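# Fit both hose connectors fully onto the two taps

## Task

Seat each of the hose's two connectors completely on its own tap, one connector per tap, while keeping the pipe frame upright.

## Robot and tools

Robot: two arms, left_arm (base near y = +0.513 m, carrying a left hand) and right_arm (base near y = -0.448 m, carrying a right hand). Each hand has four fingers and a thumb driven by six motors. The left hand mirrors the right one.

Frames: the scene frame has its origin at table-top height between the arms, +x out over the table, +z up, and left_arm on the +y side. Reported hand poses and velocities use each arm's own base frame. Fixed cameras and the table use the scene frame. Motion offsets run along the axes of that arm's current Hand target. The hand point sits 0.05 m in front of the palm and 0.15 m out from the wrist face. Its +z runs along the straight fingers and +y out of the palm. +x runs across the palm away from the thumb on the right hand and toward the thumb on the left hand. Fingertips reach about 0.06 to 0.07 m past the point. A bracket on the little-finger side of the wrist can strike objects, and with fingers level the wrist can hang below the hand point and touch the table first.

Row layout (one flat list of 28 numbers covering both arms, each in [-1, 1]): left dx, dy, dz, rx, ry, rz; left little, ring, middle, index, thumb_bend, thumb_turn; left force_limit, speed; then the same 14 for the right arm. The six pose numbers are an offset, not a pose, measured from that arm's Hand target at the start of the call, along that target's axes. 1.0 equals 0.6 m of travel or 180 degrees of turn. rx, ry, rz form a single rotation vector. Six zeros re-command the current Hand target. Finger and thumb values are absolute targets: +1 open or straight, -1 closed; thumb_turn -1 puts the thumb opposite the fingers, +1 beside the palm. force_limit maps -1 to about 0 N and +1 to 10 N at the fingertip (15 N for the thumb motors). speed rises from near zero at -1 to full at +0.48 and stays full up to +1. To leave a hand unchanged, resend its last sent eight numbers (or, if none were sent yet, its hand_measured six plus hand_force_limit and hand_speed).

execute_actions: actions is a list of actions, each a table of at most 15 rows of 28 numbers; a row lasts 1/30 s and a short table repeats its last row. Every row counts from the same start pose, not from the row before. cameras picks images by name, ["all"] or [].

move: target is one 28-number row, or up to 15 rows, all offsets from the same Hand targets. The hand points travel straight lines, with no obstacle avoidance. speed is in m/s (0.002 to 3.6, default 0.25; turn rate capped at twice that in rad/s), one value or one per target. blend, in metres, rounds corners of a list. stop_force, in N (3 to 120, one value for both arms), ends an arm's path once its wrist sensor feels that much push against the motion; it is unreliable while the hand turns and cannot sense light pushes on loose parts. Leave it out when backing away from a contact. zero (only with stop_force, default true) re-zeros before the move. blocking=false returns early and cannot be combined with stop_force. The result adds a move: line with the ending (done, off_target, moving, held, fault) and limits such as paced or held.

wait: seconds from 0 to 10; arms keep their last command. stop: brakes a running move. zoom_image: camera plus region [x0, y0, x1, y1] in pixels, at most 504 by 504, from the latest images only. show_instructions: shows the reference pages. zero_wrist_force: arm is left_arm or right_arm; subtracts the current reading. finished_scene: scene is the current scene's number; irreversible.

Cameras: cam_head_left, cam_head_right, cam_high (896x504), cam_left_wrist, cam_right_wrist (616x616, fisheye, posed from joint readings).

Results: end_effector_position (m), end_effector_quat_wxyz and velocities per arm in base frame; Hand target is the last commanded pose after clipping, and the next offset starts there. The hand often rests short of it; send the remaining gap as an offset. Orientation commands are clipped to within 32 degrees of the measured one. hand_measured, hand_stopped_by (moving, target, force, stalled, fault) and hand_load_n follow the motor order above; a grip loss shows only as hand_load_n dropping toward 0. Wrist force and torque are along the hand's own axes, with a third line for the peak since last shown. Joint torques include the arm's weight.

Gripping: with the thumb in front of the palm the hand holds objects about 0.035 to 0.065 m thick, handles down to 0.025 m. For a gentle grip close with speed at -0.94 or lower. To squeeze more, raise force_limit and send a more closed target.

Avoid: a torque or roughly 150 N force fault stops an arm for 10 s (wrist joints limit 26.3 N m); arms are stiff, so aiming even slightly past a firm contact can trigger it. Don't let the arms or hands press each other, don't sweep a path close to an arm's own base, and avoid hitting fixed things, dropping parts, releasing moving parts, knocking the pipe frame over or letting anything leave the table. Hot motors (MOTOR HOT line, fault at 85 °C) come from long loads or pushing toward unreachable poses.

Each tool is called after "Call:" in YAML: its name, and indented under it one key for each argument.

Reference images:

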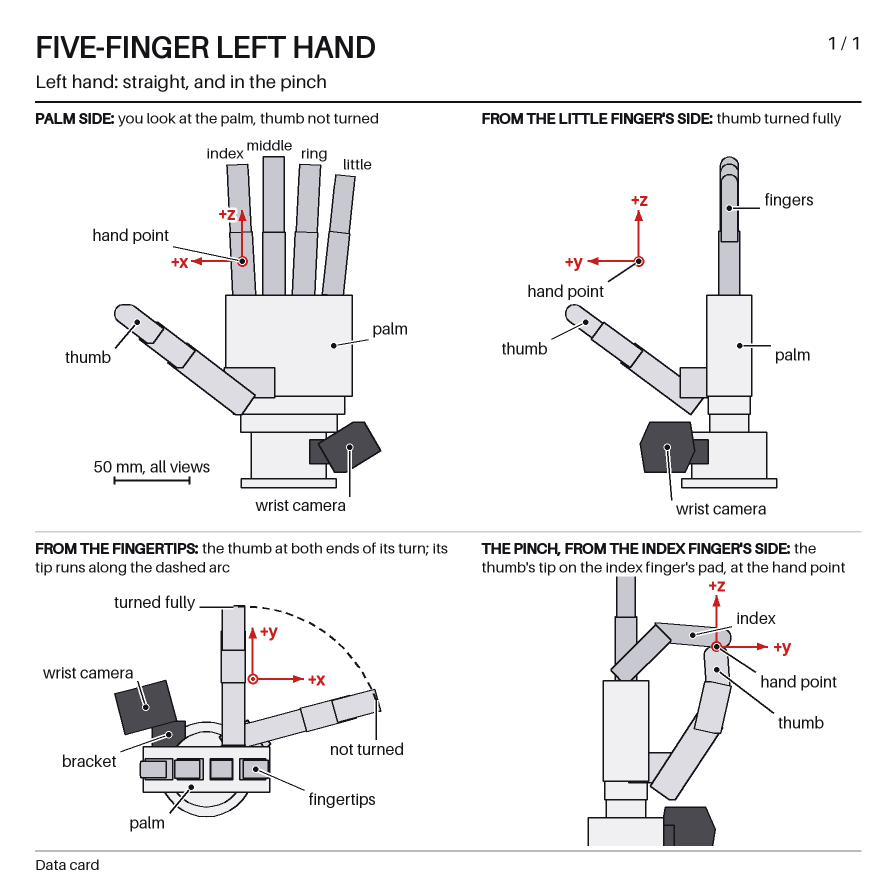

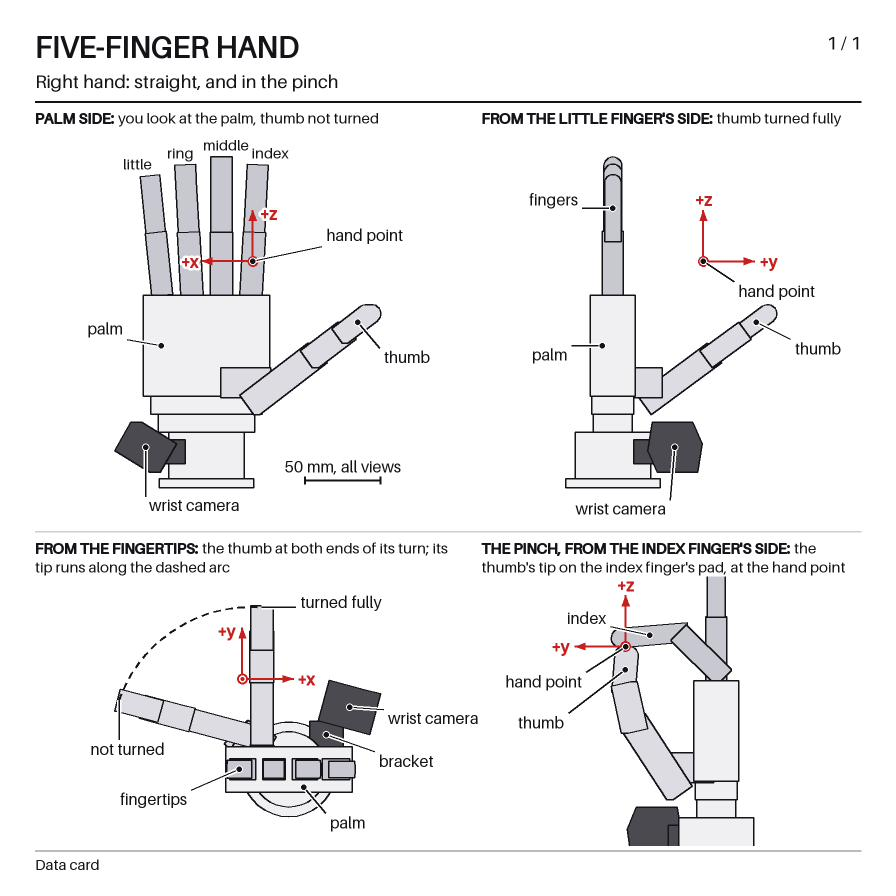

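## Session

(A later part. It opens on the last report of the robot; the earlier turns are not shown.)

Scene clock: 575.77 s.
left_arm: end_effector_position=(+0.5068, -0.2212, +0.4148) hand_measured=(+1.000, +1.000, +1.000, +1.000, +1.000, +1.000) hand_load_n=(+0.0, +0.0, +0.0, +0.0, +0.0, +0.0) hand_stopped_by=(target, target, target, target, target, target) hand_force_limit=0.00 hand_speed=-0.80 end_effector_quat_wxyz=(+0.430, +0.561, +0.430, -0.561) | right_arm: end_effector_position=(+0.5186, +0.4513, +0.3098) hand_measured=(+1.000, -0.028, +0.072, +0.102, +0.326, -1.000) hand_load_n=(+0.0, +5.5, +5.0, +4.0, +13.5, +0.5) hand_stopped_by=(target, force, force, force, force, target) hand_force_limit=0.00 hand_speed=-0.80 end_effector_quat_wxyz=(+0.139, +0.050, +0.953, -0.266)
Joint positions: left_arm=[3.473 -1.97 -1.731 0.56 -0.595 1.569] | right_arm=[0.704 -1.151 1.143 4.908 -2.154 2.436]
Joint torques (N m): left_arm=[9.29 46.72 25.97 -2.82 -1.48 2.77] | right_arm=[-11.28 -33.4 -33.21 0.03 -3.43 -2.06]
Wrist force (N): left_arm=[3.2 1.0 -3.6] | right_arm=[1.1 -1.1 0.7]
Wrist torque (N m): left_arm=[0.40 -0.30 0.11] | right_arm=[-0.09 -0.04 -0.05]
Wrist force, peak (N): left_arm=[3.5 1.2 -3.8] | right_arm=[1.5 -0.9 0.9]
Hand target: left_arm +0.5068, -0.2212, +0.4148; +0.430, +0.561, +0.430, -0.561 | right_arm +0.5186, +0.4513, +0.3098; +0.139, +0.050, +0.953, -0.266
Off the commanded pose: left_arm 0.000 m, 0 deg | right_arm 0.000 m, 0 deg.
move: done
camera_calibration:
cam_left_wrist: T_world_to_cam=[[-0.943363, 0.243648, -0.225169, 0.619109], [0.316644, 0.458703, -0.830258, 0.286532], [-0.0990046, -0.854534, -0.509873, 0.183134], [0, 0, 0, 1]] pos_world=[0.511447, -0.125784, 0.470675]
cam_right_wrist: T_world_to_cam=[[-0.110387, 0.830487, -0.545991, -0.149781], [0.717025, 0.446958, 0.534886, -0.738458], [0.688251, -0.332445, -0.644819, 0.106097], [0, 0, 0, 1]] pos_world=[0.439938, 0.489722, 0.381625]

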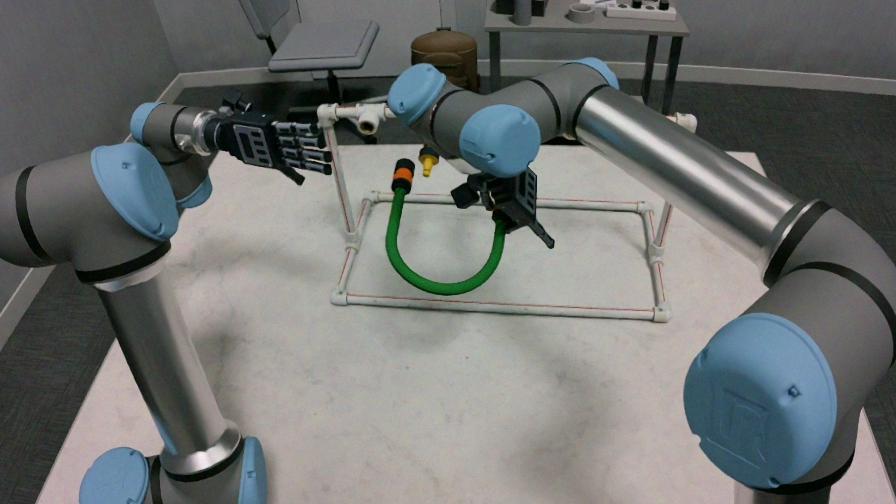

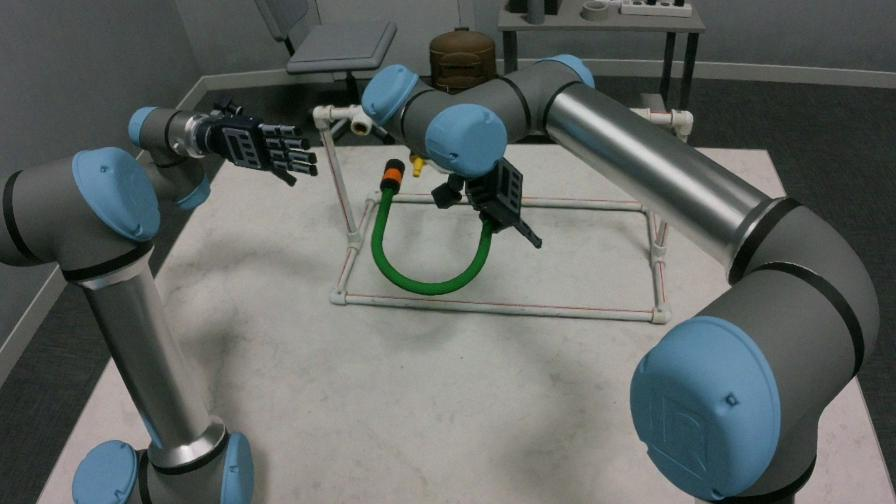

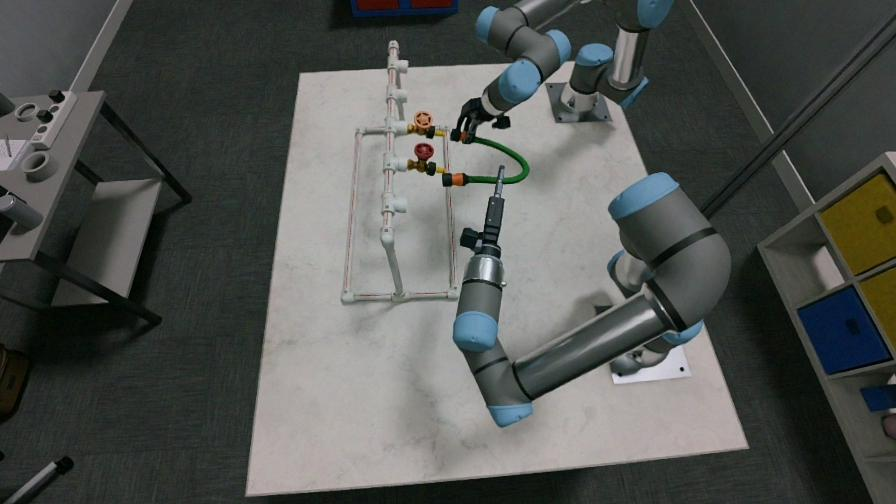

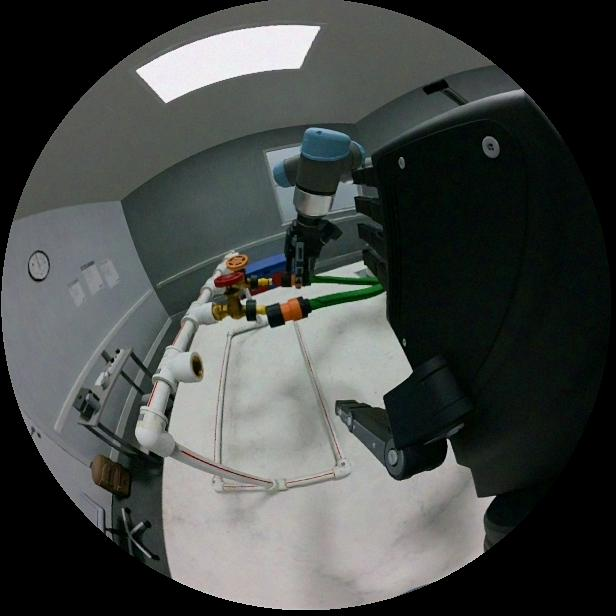

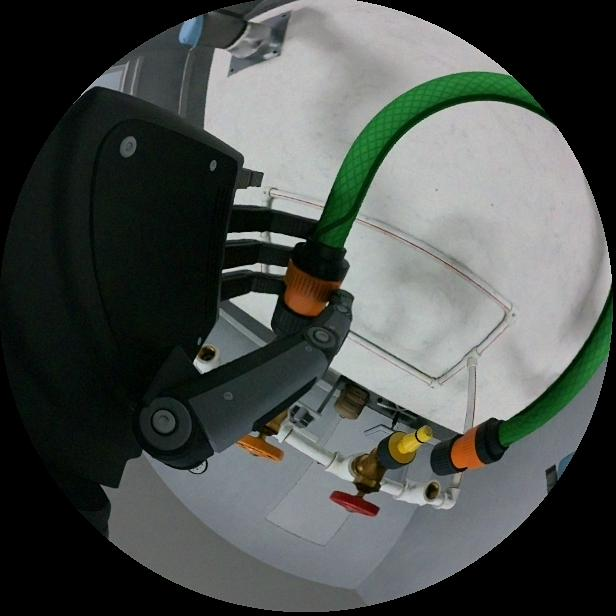

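Call:
move:
  target: [0,0,0,0,0,0,1,1,1,1,1,1,0,-0.8,-0.02,0,0,-0.0065,-0.011,-0.0182,1,-0.72,-0.72,-0.72,-0.32,-1,0.0,-0.8]
  speed: 0.05
  cameras: ["cam_high","cam_left_wrist"]

Call:
zoom_image:
  camera: "cam_high"
  region: [410, 105, 490, 175]

Call:
zoom_image:
  camera: "cam_left_wrist"
  region: [240, 255, 320, 305]

Scene clock: 589.93 s.
left_arm: end_effector_position=(+0.5068, -0.2212, +0.4148) hand_measured=(+1.000, +1.000, +1.000, +1.000, +1.000, +1.000) hand_load_n=(+0.0, +0.0, +0.0, +0.0, +0.0, +0.0) hand_stopped_by=(target, target, target, target, target, target) hand_force_limit=0.00 hand_speed=-0.80 end_effector_quat_wxyz=(+0.430, +0.561, +0.430, -0.561) | right_arm: end_effector_position=(+0.5301, +0.4511, +0.3133) hand_measured=(+1.000, -0.028, +0.072, +0.102, +0.326, -1.000) hand_load_n=(+0.0, +5.5, +5.0, +4.0, +14.0, +1.0) hand_stopped_by=(target, force, force, force, force, target) hand_force_limit=0.00 hand_speed=-0.80 end_effector_quat_wxyz=(+0.148, +0.017, +0.954, -0.261)
Joint positions: left_arm=[3.473 -1.97 -1.731 0.56 -0.595 1.569] | right_arm=[0.689 -1.159 1.158 4.844 -2.167 2.336]
Joint torques (N m): left_arm=[9.43 46.96 26.01 -2.9 -1.6 2.69] | right_arm=[-11.34 -49.41 -17.29 -4.68 -3.5 -2.16]
Wrist force (N): left_arm=[3.4 0.9 -3.6] | right_arm=[1.1 -1.1 0.7]
Wrist torque (N m): left_arm=[0.38 -0.34 0.13] | right_arm=[-0.09 -0.05 -0.05]
Wrist force, peak (N): left_arm=[3.5 1.1 -3.8] | right_arm=[1.1 -1.2 1.0]
Hand target: left_arm +0.5068, -0.2212, +0.4148; +0.430, +0.561, +0.430, -0.561 | right_arm +0.5301, +0.4511, +0.3133; +0.148, +0.017, +0.954, -0.261
Off the commanded pose: left_arm 0.000 m, 0 deg | right_arm 0.000 m, 0 deg.
move: done
camera_calibration:
cam_left_wrist: T_world_to_cam=[[-0.943363, 0.243648, -0.225169, 0.619109], [0.316644, 0.458703, -0.830258, 0.286532], [-0.0990046, -0.854534, -0.509873, 0.183134], [0, 0, 0, 1]] pos_world=[0.511447, -0.125784, 0.470675]
Images, in order (width x height): cam_high 896x504, cam_left_wrist 616x616.

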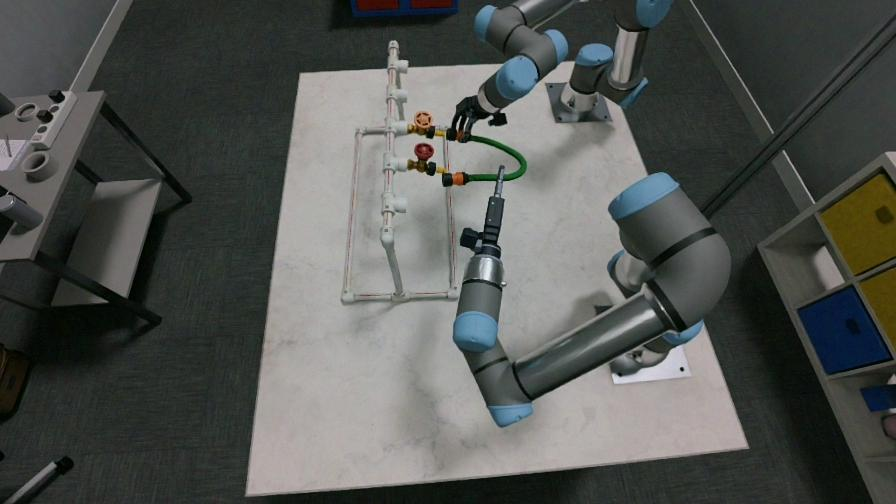

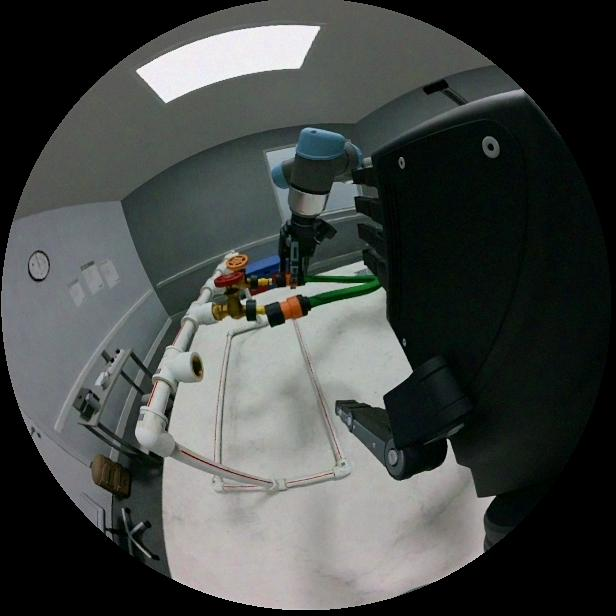

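Scaled by 6.300 from the camera's 896x504 image, which has a finer 1280x720 frame.

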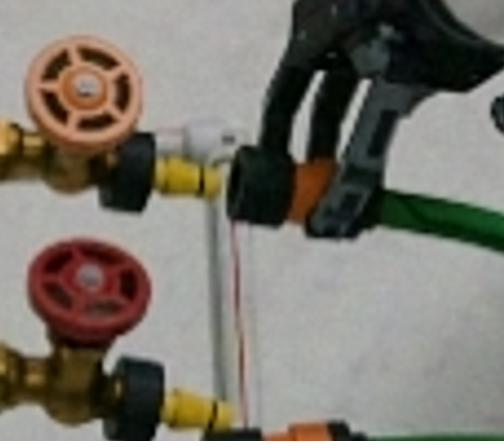

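Scaled by 6.300 from the camera's 616x616 image, which has a finer 880x880 frame.

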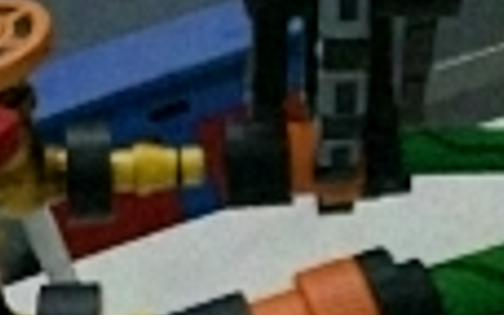

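Call:
move:
  target: [0,0,0,0,0,0,1,1,1,1,1,1,0,-0.8,-0.0417,-0.001,0.0005,0,0,0,1,-0.72,-0.72,-0.72,-0.32,-1,0.0,-0.8]
  speed: 0.02
  stop_force: 5
  cameras: ["cam_high","cam_left_wrist"]

Call:
zoom_image:
  camera: "cam_high"
  region: [410, 105, 490, 175]

Call:
zoom_image:
  camera: "cam_left_wrist"
  region: [240, 255, 320, 305]

Scene clock: 602.87 s.
left_arm: end_effector_position=(+0.5068, -0.2212, +0.4148) hand_measured=(+1.000, +1.000, +1.000, +1.000, +1.000, +1.000) hand_load_n=(+0.0, +0.0, +0.0, +0.0, +0.0, +0.0) hand_stopped_by=(target, target, target, target, target, target) hand_force_limit=0.00 hand_speed=-0.80 end_effector_quat_wxyz=(+0.430, +0.561, +0.430, -0.561) | right_arm: end_effector_position=(+0.5540, +0.4515, +0.3206) hand_measured=(+1.000, -0.028, +0.072, +0.102, +0.326, -1.000) hand_load_n=(+0.0, +5.5, +4.5, +3.0, +14.5, +0.0) hand_stopped_by=(target, force, force, force, force, target) hand_force_limit=0.00 hand_speed=-0.80 end_effector_quat_wxyz=(+0.148, +0.017, +0.954, -0.261)
Joint positions: left_arm=[3.473 -1.97 -1.731 0.56 -0.595 1.569] | right_arm=[0.667 -1.117 1.083 4.863 -2.17 2.31]
Joint torques (N m): left_arm=[9.04 45.48 25.61 -2.88 -1.49 2.79] | right_arm=[-12.05 -36.36 -33.83 -0.06 -4.13 -1.86]
Wrist force (N): left_arm=[3.6 1.1 -3.5] | right_arm=[1.9 2.1 1.0]
Wrist torque (N m): left_arm=[0.40 -0.35 0.13] | right_arm=[-0.02 -0.06 -0.09]
Wrist force, peak (N): left_arm=[3.6 1.2 -3.8] | right_arm=[5.6 -0.9 2.1]
Hand target: left_arm +0.5068, -0.2212, +0.4148; +0.430, +0.561, +0.430, -0.561 | right_arm +0.5540, +0.4515, +0.3206; +0.148, +0.017, +0.954, -0.261
Off the commanded pose: left_arm 0.000 m, 0 deg | right_arm 0.000 m, 0 deg.
move: done
camera_calibration:
cam_left_wrist: T_world_to_cam=[[-0.943363, 0.243648, -0.225169, 0.619109], [0.316644, 0.458703, -0.830258, 0.286532], [-0.0990046, -0.854534, -0.509873, 0.183134], [0, 0, 0, 1]] pos_world=[0.511447, -0.125784, 0.470675]
Images, in order (width x height): cam_high 896x504, cam_left_wrist 616x616.

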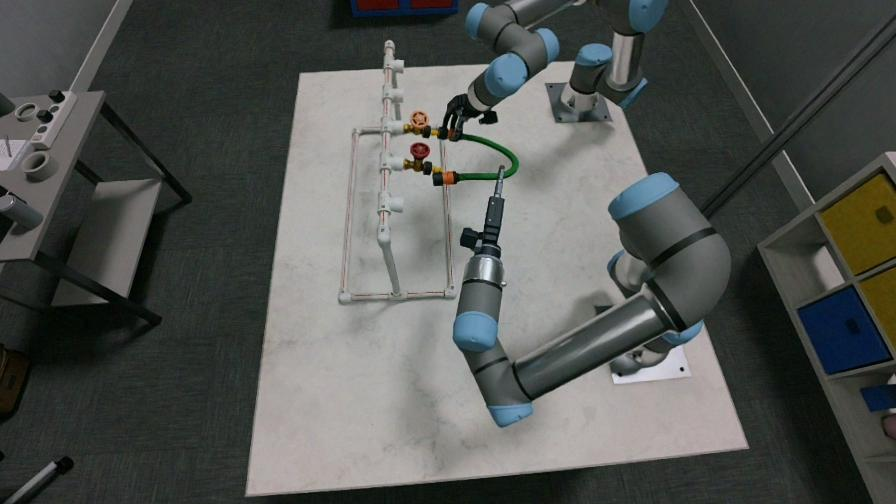

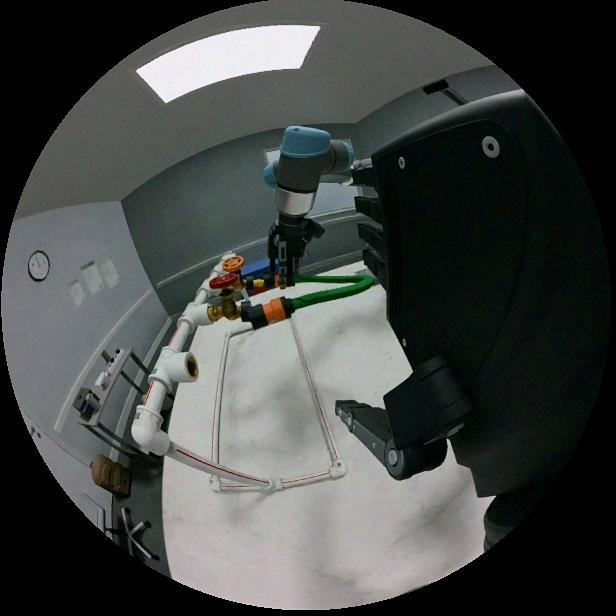

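Scaled by 6.300 from the camera's 896x504 image, which has a finer 1280x720 frame.

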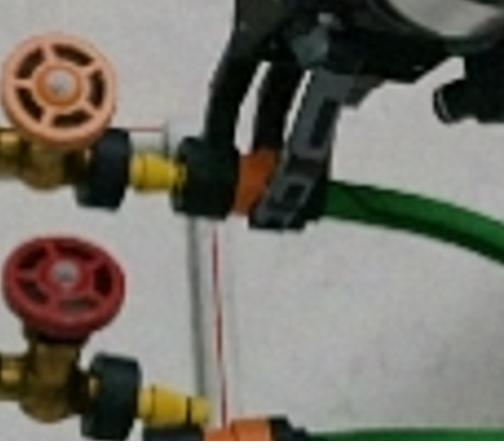

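Scaled by 6.300 from the camera's 616x616 image, which has a finer 880x880 frame.

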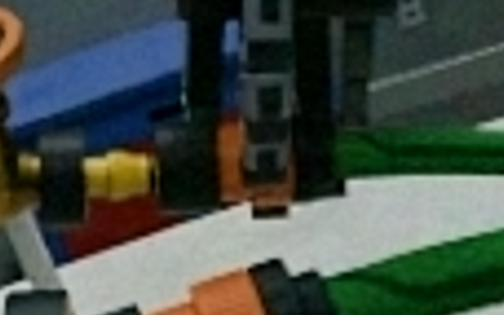

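Call:
move:
  target:
    - [0,0,0,0,0,0,1,1,1,1,1,1,0,-0.8,0.1,0.0058,-0.0033,0,0,0,1,-0.72,-0.72,-0.72,-0.32,-1,0.0,-0.8]
    - [0,0,0,0,0,0,1,1,1,1,1,1,0,-0.8,0.1,0.0058,-0.0033,-0.1941,-0.0113,0.0064,1,-0.72,-0.72,-0.72,-0.32,-1,0.0,-0.8]
  speed: 0.12
  cameras: ["all"]

Call:
zoom_image:
  camera: "cam_high"
  region: [370, 70, 530, 210]

Scene clock: 743.40 s.
left_arm: end_effector_position=(+0.5068, -0.2212, +0.4148) hand_measured=(+1.000, +1.000, +1.000, +1.000, +1.000, +1.000) hand_load_n=(+0.0, +0.0, -0.5, +0.0, +0.0, +0.0) hand_stopped_by=(target, target, target, target, target, target) hand_force_limit=0.00 hand_speed=-0.80 end_effector_quat_wxyz=(+0.430, +0.561, +0.430, -0.561) | right_arm: end_effector_position=(+0.4965, +0.4528, +0.3030) hand_measured=(+1.000, -0.028, +0.072, +0.102, +0.326, -1.000) hand_load_n=(+0.0, +5.5, +5.0, +4.0, +12.5, +0.5) hand_stopped_by=(target, force, force, force, force, target) hand_force_limit=0.00 hand_speed=-0.80 end_effector_quat_wxyz=(+0.166, -0.023, +0.985, +0.039)
Joint positions: left_arm=[3.473 -1.97 -1.731 0.56 -0.595 1.569] | right_arm=[0.51 -1.463 1.702 4.141 -1.656 2.019]
Joint torques (N m): left_arm=[9.5 45.03 26.03 -2.9 -1.47 2.7] | right_arm=[-11.36 -36.92 -15.96 -5.5 2.14 -1.75]
Wrist force (N): left_arm=[3.4 1.0 -3.5] | right_arm=[1.2 -1.8 1.2]
Wrist torque (N m): left_arm=[0.40 -0.33 0.12] | right_arm=[-0.10 -0.07 -0.13]
Wrist force, peak (N): left_arm=[3.5 1.2 -3.7] | right_arm=[2.0 2.4 1.0]
Hand target: left_arm +0.5068, -0.2212, +0.4148; +0.430, +0.561, +0.430, -0.561 | right_arm +0.4965, +0.4528, +0.3030; +0.166, -0.023, +0.985, +0.039
Off the commanded pose: left_arm 0.000 m, 0 deg | right_arm 0.000 m, 0 deg.
move: done
camera_calibration:
cam_left_wrist: T_world_to_cam=[[-0.943363, 0.243648, -0.225169, 0.619109], [0.316644, 0.458703, -0.830258, 0.286532], [-0.0990046, -0.854534, -0.509873, 0.183134], [0, 0, 0, 1]] pos_world=[0.511447, -0.125784, 0.470675]
cam_right_wrist: T_world_to_cam=[[-0.326932, 0.944893, -0.0171331, -0.261679], [0.60845, 0.224326, 0.761227, -0.633556], [0.723121, 0.238445, -0.648259, -0.15739], [0, 0, 0, 1]] pos_world=[0.413747, 0.426911, 0.375768]

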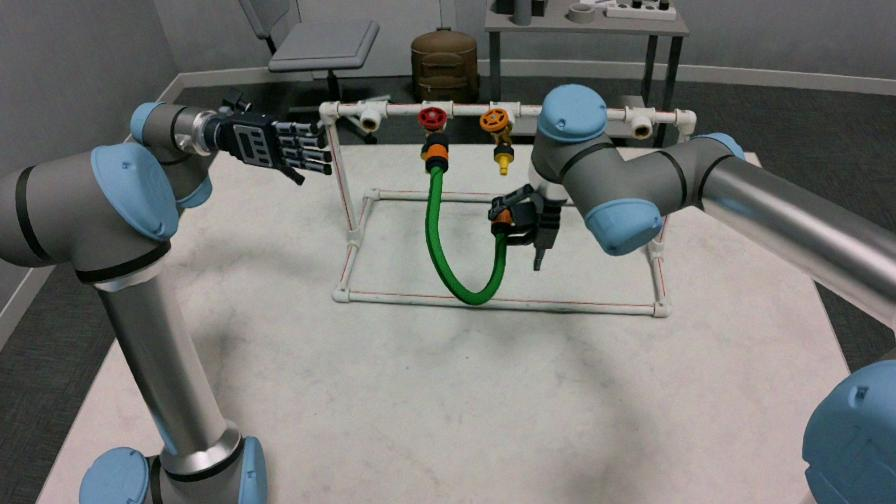

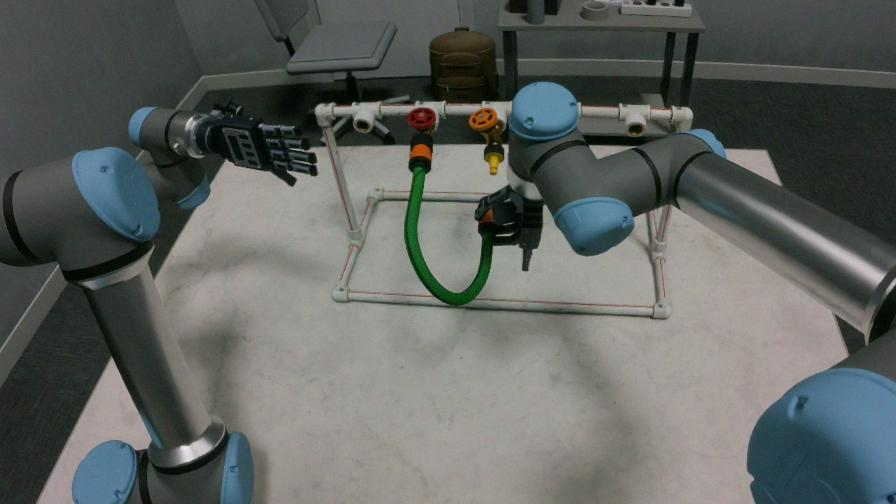

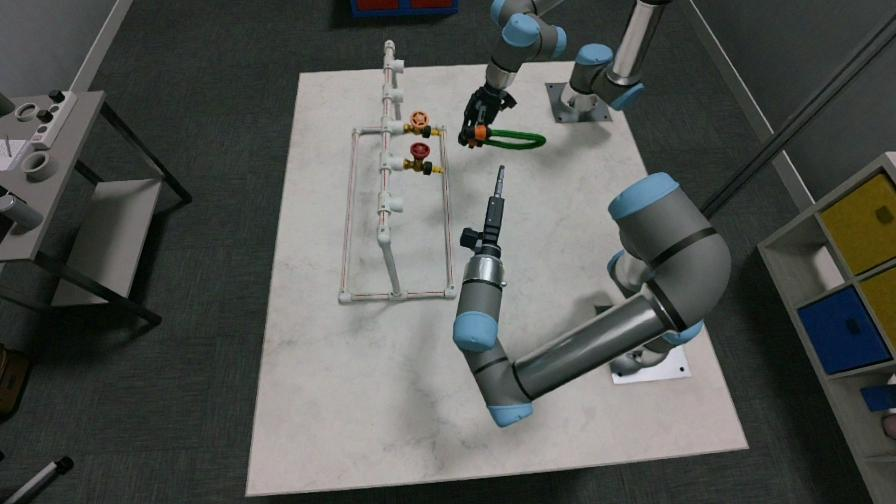

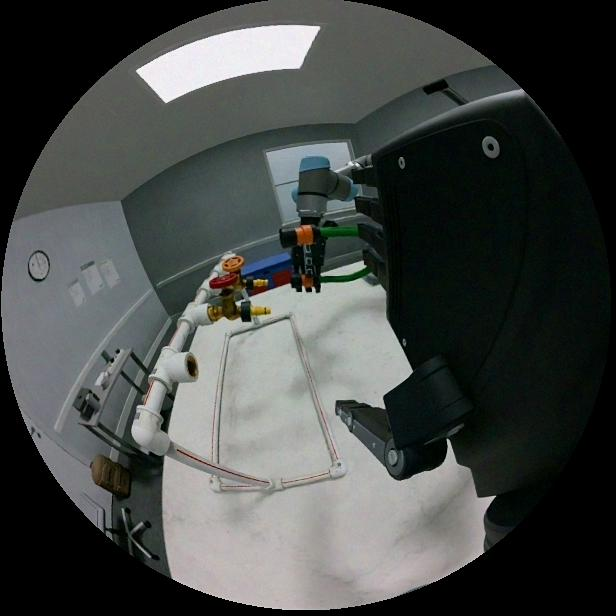

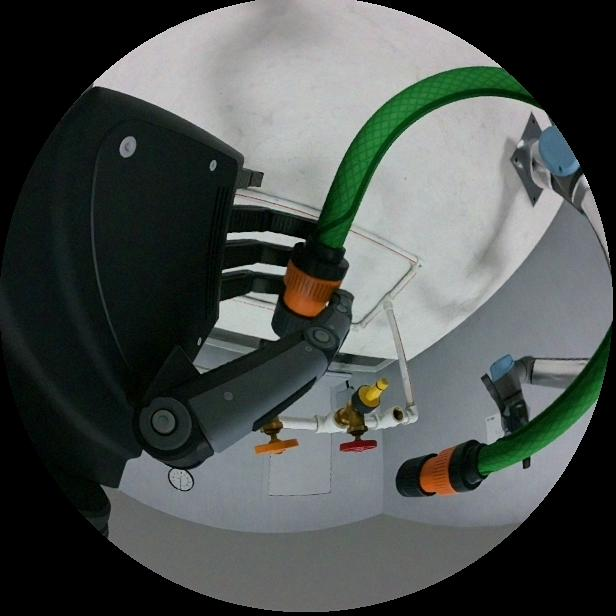

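Scaled by 3.150 from the camera's 896x504 image, which has a finer 1280x720 frame.

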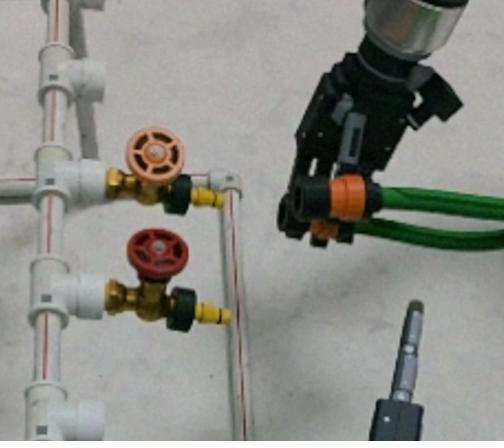

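Call:
move:
  target:
    - [-0.1417,0.1953,0.0200,-0.0704,0.2344,0.0446,-0.85,-0.85,-0.85,-0.85,1,-1,0,-0.3,0,0,0,0,0,0,1,-0.72,-0.72,-0.72,-0.32,-1,0.0,-0.8]
  speed: 0.15
  cameras: ["cam_high","cam_head_left"]

Scene clock: 892.97 s.
left_arm: end_effector_position=(+0.6168, -0.2634, +0.4997) hand_measured=(-0.850, -0.850, -0.850, -0.850, +1.000, -1.000) hand_load_n=(+0.0, +0.0, +0.0, +0.0, +0.0, +0.0) hand_stopped_by=(target, target, target, target, target, target) hand_force_limit=0.00 hand_speed=-0.30 end_effector_quat_wxyz=(+0.342, +0.704, +0.574, -0.242) | right_arm: end_effector_position=(+0.4965, +0.4528, +0.3030) hand_measured=(+1.000, -0.028, +0.072, +0.102, +0.326, -1.000) hand_load_n=(+0.0, +5.5, +5.0, +4.0, +12.5, +0.5) hand_stopped_by=(target, force, force, force, force, target) hand_force_limit=0.00 hand_speed=-0.80 end_effector_quat_wxyz=(+0.166, -0.023, +0.985, +0.039)
Joint positions: left_arm=[3.228 -2.317 -0.301 1.026 -0.707 0.299] | right_arm=[0.51 -1.463 1.702 4.141 -1.656 2.019]
Joint torques (N m): left_arm=[-10.05 37.74 25.88 -4.18 -0.35 -3.08] | right_arm=[-11.47 -36.81 -17.16 -5.43 2.16 -1.94]
Wrist force (N): left_arm=[1.8 0.3 -1.5] | right_arm=[1.4 -1.8 1.1]
Wrist torque (N m): left_arm=[0.19 -0.15 0.13] | right_arm=[-0.09 -0.09 -0.12]
Wrist force, peak (N): left_arm=[3.6 0.7 -3.9] | right_arm=[1.2 -2.2 1.1]
Hand target: left_arm +0.6168, -0.2634, +0.4997; +0.342, +0.704, +0.574, -0.242 | right_arm +0.4965, +0.4528, +0.3030; +0.166, -0.023, +0.985, +0.039
Off the commanded pose: left_arm 0.000 m, 0 deg | right_arm 0.000 m, 0 deg.
move: done
Images, in order (width x height): cam_head_left 896x504, cam_high 896x504.

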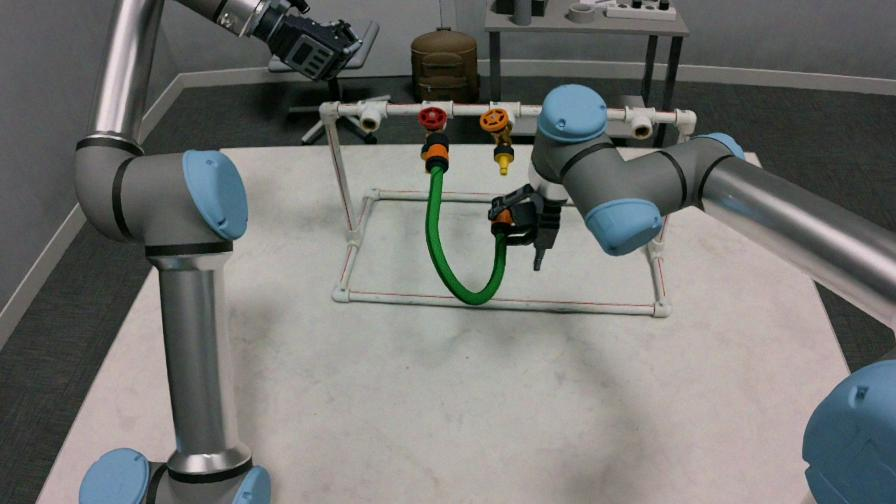

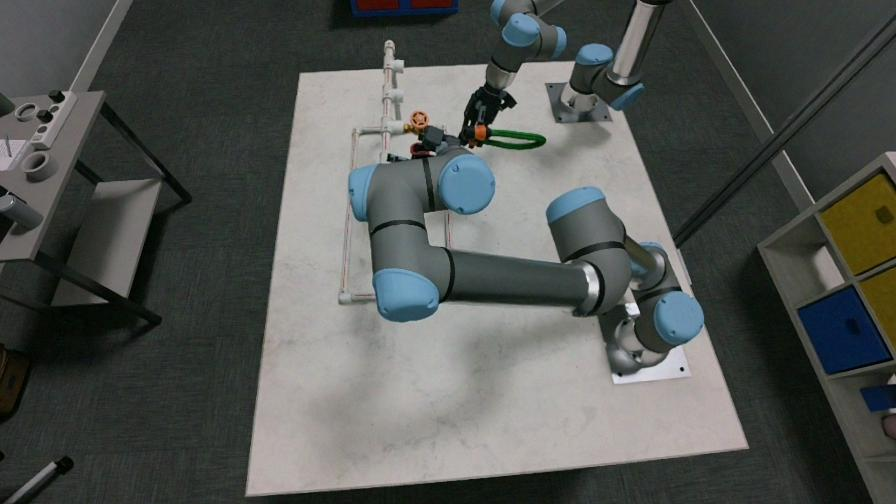

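Call:
move:
  target:
    - [0.0383,-0.0963,-0.0248,-0.0143,0.0040,-0.0127,-0.85,-0.85,-0.85,-0.85,1,-1,0,-0.3,0,0,0,0,0,0,1,-0.72,-0.72,-0.72,-0.32,-1,0.0,-0.8]
  speed: 0.15

Call:
move:
  target:
    - [-0.2603,0.0795,-0.0860,-0.0650,-0.2131,0,-0.85,-0.85,-0.85,-0.85,1,-1,0,-0.3,0,0,0,0,0,0,1,-0.72,-0.72,-0.72,-0.32,-1,0.0,-0.8]
    - [-0.4066,0.1241,-0.3273,-0.1300,-0.4261,0,-0.85,-0.85,-0.85,-0.85,1,-1,0,-0.3,0,0,0,0,0,0,1,-0.72,-0.72,-0.72,-0.32,-1,0.0,-0.8]
    - [-0.4459,-0.0779,-0.2475,0.0389,-0.4045,0.0568,-0.85,-0.85,-0.85,-0.85,1,-1,0,-0.3,0,0,0,0,0,0,1,-0.72,-0.72,-0.72,-0.32,-1,0.0,-0.8]
    - [-0.3302,-0.2069,-0.1061,0.1418,-0.2665,0.0780,-0.85,-0.85,-0.85,-0.85,1,-1,0,-0.3,0,0,0,0,0,0,1,-0.72,-0.72,-0.72,-0.32,-1,0.0,-0.8]
  speed: 0.3
  blend: [0.03,0.0,0.03,0.0]

Scene clock: 958.63 s.
left_arm: end_effector_position=(+0.5650, -0.2312, +0.4808) hand_measured=(-0.850, -0.850, -0.850, -0.850, +1.000, -1.000) hand_load_n=(+0.0, +0.0, +0.0, +0.0, +0.0, +0.5) hand_stopped_by=(target, target, target, target, target, target) hand_force_limit=0.00 hand_speed=-0.30 end_effector_quat_wxyz=(+0.349, +0.686, +0.596, -0.231) | right_arm: end_effector_position=(+0.4965, +0.4528, +0.3030) hand_measured=(+1.000, -0.028, +0.072, +0.102, +0.326, -1.000) hand_load_n=(+0.0, +5.5, +5.5, +3.5, +13.0, +0.5) hand_stopped_by=(target, force, force, force, force, target) hand_force_limit=0.00 hand_speed=-0.80 end_effector_quat_wxyz=(+0.166, -0.023, +0.985, +0.039)
Joint positions: left_arm=[3.298 -2.014 -0.859 1.271 -0.708 0.311] | right_arm=[0.51 -1.463 1.702 4.141 -1.656 2.019]
Joint torques (N m): left_arm=[9.71 50.58 6.95 -0.11 3.16 2.82] | right_arm=[-11.58 -36.01 -16.86 -5.47 2.18 -1.79]
Wrist force (N): left_arm=[1.7 0.1 -1.4] | right_arm=[1.0 -1.8 1.2]
Wrist torque (N m): left_arm=[0.16 -0.13 0.04] | right_arm=[-0.09 -0.04 -0.14]
Wrist force, peak (N): left_arm=[2.0 0.2 -1.9] | right_arm=[1.3 -1.9 1.2]
Hand target: left_arm +0.5650, -0.2312, +0.4808; +0.349, +0.686, +0.596, -0.231 | right_arm +0.4965, +0.4528, +0.3030; +0.166, -0.023, +0.985, +0.039
Off the commanded pose: left_arm 0.000 m, 0 deg | right_arm 0.000 m, 0 deg.
move: done

Scene clock: 964.00 s.
left_arm: end_effector_position=(+0.4009, -0.3071, +0.6422) hand_measured=(-0.850, -0.850, -0.850, -0.850, +1.000, -1.000) hand_load_n=(+0.0, +0.0, +0.0, +0.0, +0.0, +0.0) hand_stopped_by=(target, target, target, target, target, target) hand_force_limit=0.00 hand_speed=-0.30 end_effector_quat_wxyz=(+0.428, +0.657, +0.255, -0.566) | right_arm: end_effector_position=(+0.4965, +0.4528, +0.3030) hand_measured=(+1.000, -0.028, +0.072, +0.102, +0.326, -1.000) hand_load_n=(+0.0, +5.5, +5.5, +3.5, +12.5, +0.5) hand_stopped_by=(target, force, force, force, force, target) hand_force_limit=0.00 hand_speed=-0.80 end_effector_quat_wxyz=(+0.166, -0.023, +0.985, +0.039)
Joint positions: left_arm=[3.299 -1.843 -0.818 2.65 0.711 -1.286] | right_arm=[0.51 -1.463 1.702 4.141 -1.656 2.019]
Joint torques (N m): left_arm=[9.72 42.86 6.97 1.03 1.92 -2.85] | right_arm=[-11.16 -37.14 -17.71 -5.37 2.09 -1.59]
Wrist force (N): left_arm=[3.1 0.1 -3.5] | right_arm=[1.1 -2.0 0.8]
Wrist torque (N m): left_arm=[0.32 -0.31 0.24] | right_arm=[-0.10 -0.06 -0.13]
Wrist force, peak (N): left_arm=[3.0 0.3 -5.9] | right_arm=[1.2 -2.0 1.4]
Hand target: left_arm +0.4009, -0.3071, +0.6422; +0.428, +0.657, +0.255, -0.566 | right_arm +0.4965, +0.4528, +0.3030; +0.166, -0.023, +0.985, +0.039
Off the commanded pose: left_arm 0.000 m, 0 deg | right_arm 0.000 m, 0 deg.
move: done

Call:
move:
  target:
    - [0.2258,0.2137,-0.2488,-0.1182,0.2614,-0.0763,-0.85,-0.85,-0.85,-0.85,1,-1,0,-0.3,0,0,0,0,0,0,1,-0.72,-0.72,-0.72,-0.32,-1,0.0,-0.8]
  speed: 0.25

Call:
move:
  target:
    - [0.0163,0.2880,0.3030,0,0,0,-0.85,-0.85,-0.85,-0.85,1,-1,0,-0.3,0,0,0,0,0,0,1,-0.72,-0.72,-0.72,-0.32,-1,0.0,-0.8]
  speed: 0.2
  cameras: ["cam_high","cam_head_left","cam_head_right"]

Scene clock: 983.33 s.
left_arm: end_effector_position=(+0.6154, -0.2649, +0.5458) hand_measured=(-0.850, -0.850, -0.850, -0.850, +1.000, -1.000) hand_load_n=(+0.0, +0.0, +0.0, +0.0, +0.0, +0.5) hand_stopped_by=(target, target, target, target, target, target) hand_force_limit=0.00 hand_speed=-0.30 end_effector_quat_wxyz=(+0.333, +0.705, +0.574, -0.250) | right_arm: end_effector_position=(+0.4965, +0.4528, +0.3030) hand_measured=(+1.000, -0.028, +0.072, +0.102, +0.326, -1.000) hand_load_n=(+0.0, +5.5, +5.5, +4.0, +13.0, +0.5) hand_stopped_by=(target, force, force, force, force, target) hand_force_limit=0.00 hand_speed=-0.80 end_effector_quat_wxyz=(+0.166, -0.023, +0.985, +0.039)
Joint positions: left_arm=[3.225 -1.733 -1.034 4.288 0.713 -2.833] | right_arm=[0.51 -1.463 1.702 4.141 -1.656 2.019]
Joint torques (N m): left_arm=[-10.47 42.25 11.14 4.25 0.79 -2.94] | right_arm=[-10.95 -36.3 -17.67 -5.36 1.98 -1.63]
Wrist force (N): left_arm=[1.9 0.4 -1.5] | right_arm=[1.2 -1.8 1.1]
Wrist torque (N m): left_arm=[0.20 -0.16 0.13] | right_arm=[-0.10 -0.06 -0.13]
Wrist force, peak (N): left_arm=[3.6 0.1 -3.6] | right_arm=[1.3 -2.0 1.2]
Hand target: left_arm +0.6154, -0.2650, +0.5458; +0.333, +0.705, +0.574, -0.249 | right_arm +0.4965, +0.4528, +0.3030; +0.166, -0.023, +0.985, +0.039
Off the commanded pose: left_arm 0.000 m, 0 deg | right_arm 0.000 m, 0 deg.
move: done

Scene clock: 985.40 s.
left_arm: end_effector_position=(+0.7918, -0.4165, +0.4515) hand_measured=(-0.850, -0.850, -0.850, -0.850, +1.000, -1.000) hand_load_n=(+0.0, +0.0, +0.0, +0.0, +0.0, +0.0) hand_stopped_by=(target, target, target, target, target, target) hand_force_limit=0.00 hand_speed=-0.30 end_effector_quat_wxyz=(+0.333, +0.705, +0.574, -0.249) | right_arm: end_effector_position=(+0.4965, +0.4528, +0.3030) hand_measured=(+1.000, -0.028, +0.072, +0.102, +0.326, -1.000) hand_load_n=(+0.0, +5.5, +5.5, +3.5, +13.0, +0.5) hand_stopped_by=(target, force, force, force, force, target) hand_force_limit=0.00 hand_speed=-0.80 end_effector_quat_wxyz=(+0.166, -0.023, +0.985, +0.039)
Joint positions: left_arm=[2.996 -2.273 -0.562 4.618 0.732 -3.179] | right_arm=[0.51 -1.463 1.702 4.141 -1.656 2.019]
Joint torques (N m): left_arm=[-10.54 43.62 32.04 0.62 0.65 2.85] | right_arm=[-11.01 -37 -17.19 -5.4 1.96 -1.7]
Wrist force (N): left_arm=[1.8 0.5 -1.4] | right_arm=[1.2 -1.7 1.1]
Wrist torque (N m): left_arm=[0.22 -0.14 0.07] | right_arm=[-0.09 -0.08 -0.12]
Wrist force, peak (N): left_arm=[1.9 -0.4 -2.2] | right_arm=[1.3 -1.9 1.3]
Hand target: left_arm +0.7919, -0.4165, +0.4515; +0.333, +0.705, +0.574, -0.249 | right_arm +0.4965, +0.4528, +0.3030; +0.166, -0.023, +0.985, +0.039
Off the commanded pose: left_arm 0.000 m, 0 deg | right_arm 0.000 m, 0 deg.
move: done
Images, in order (width x height): cam_head_left 896x504, cam_head_right 896x504, cam_high 896x504.

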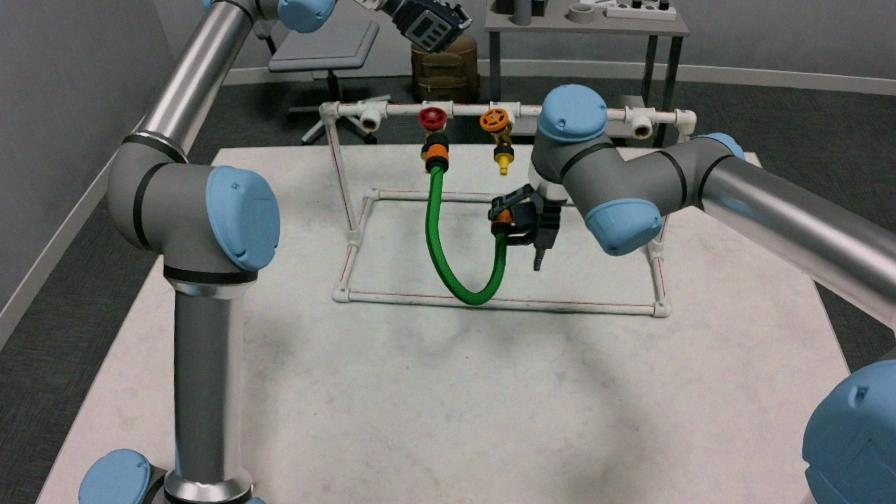

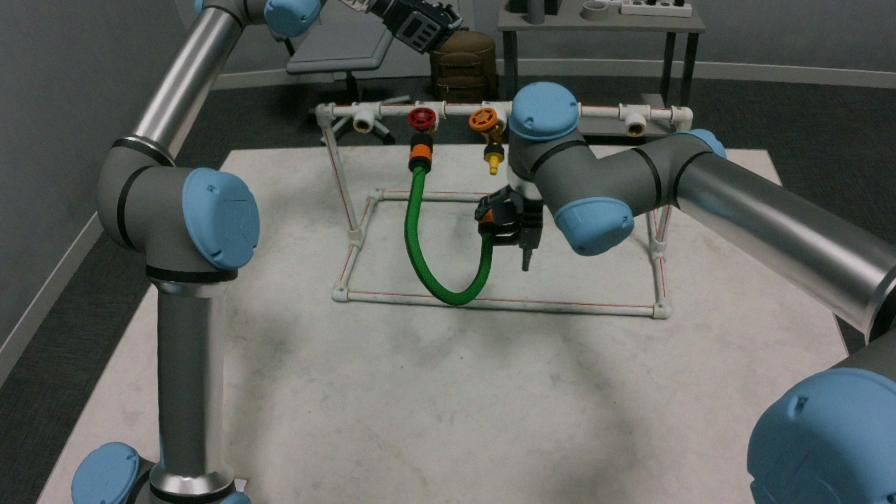

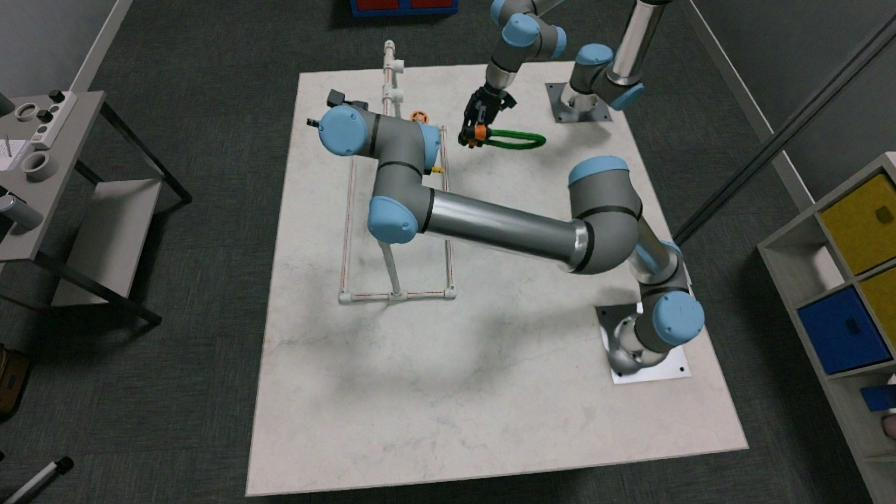

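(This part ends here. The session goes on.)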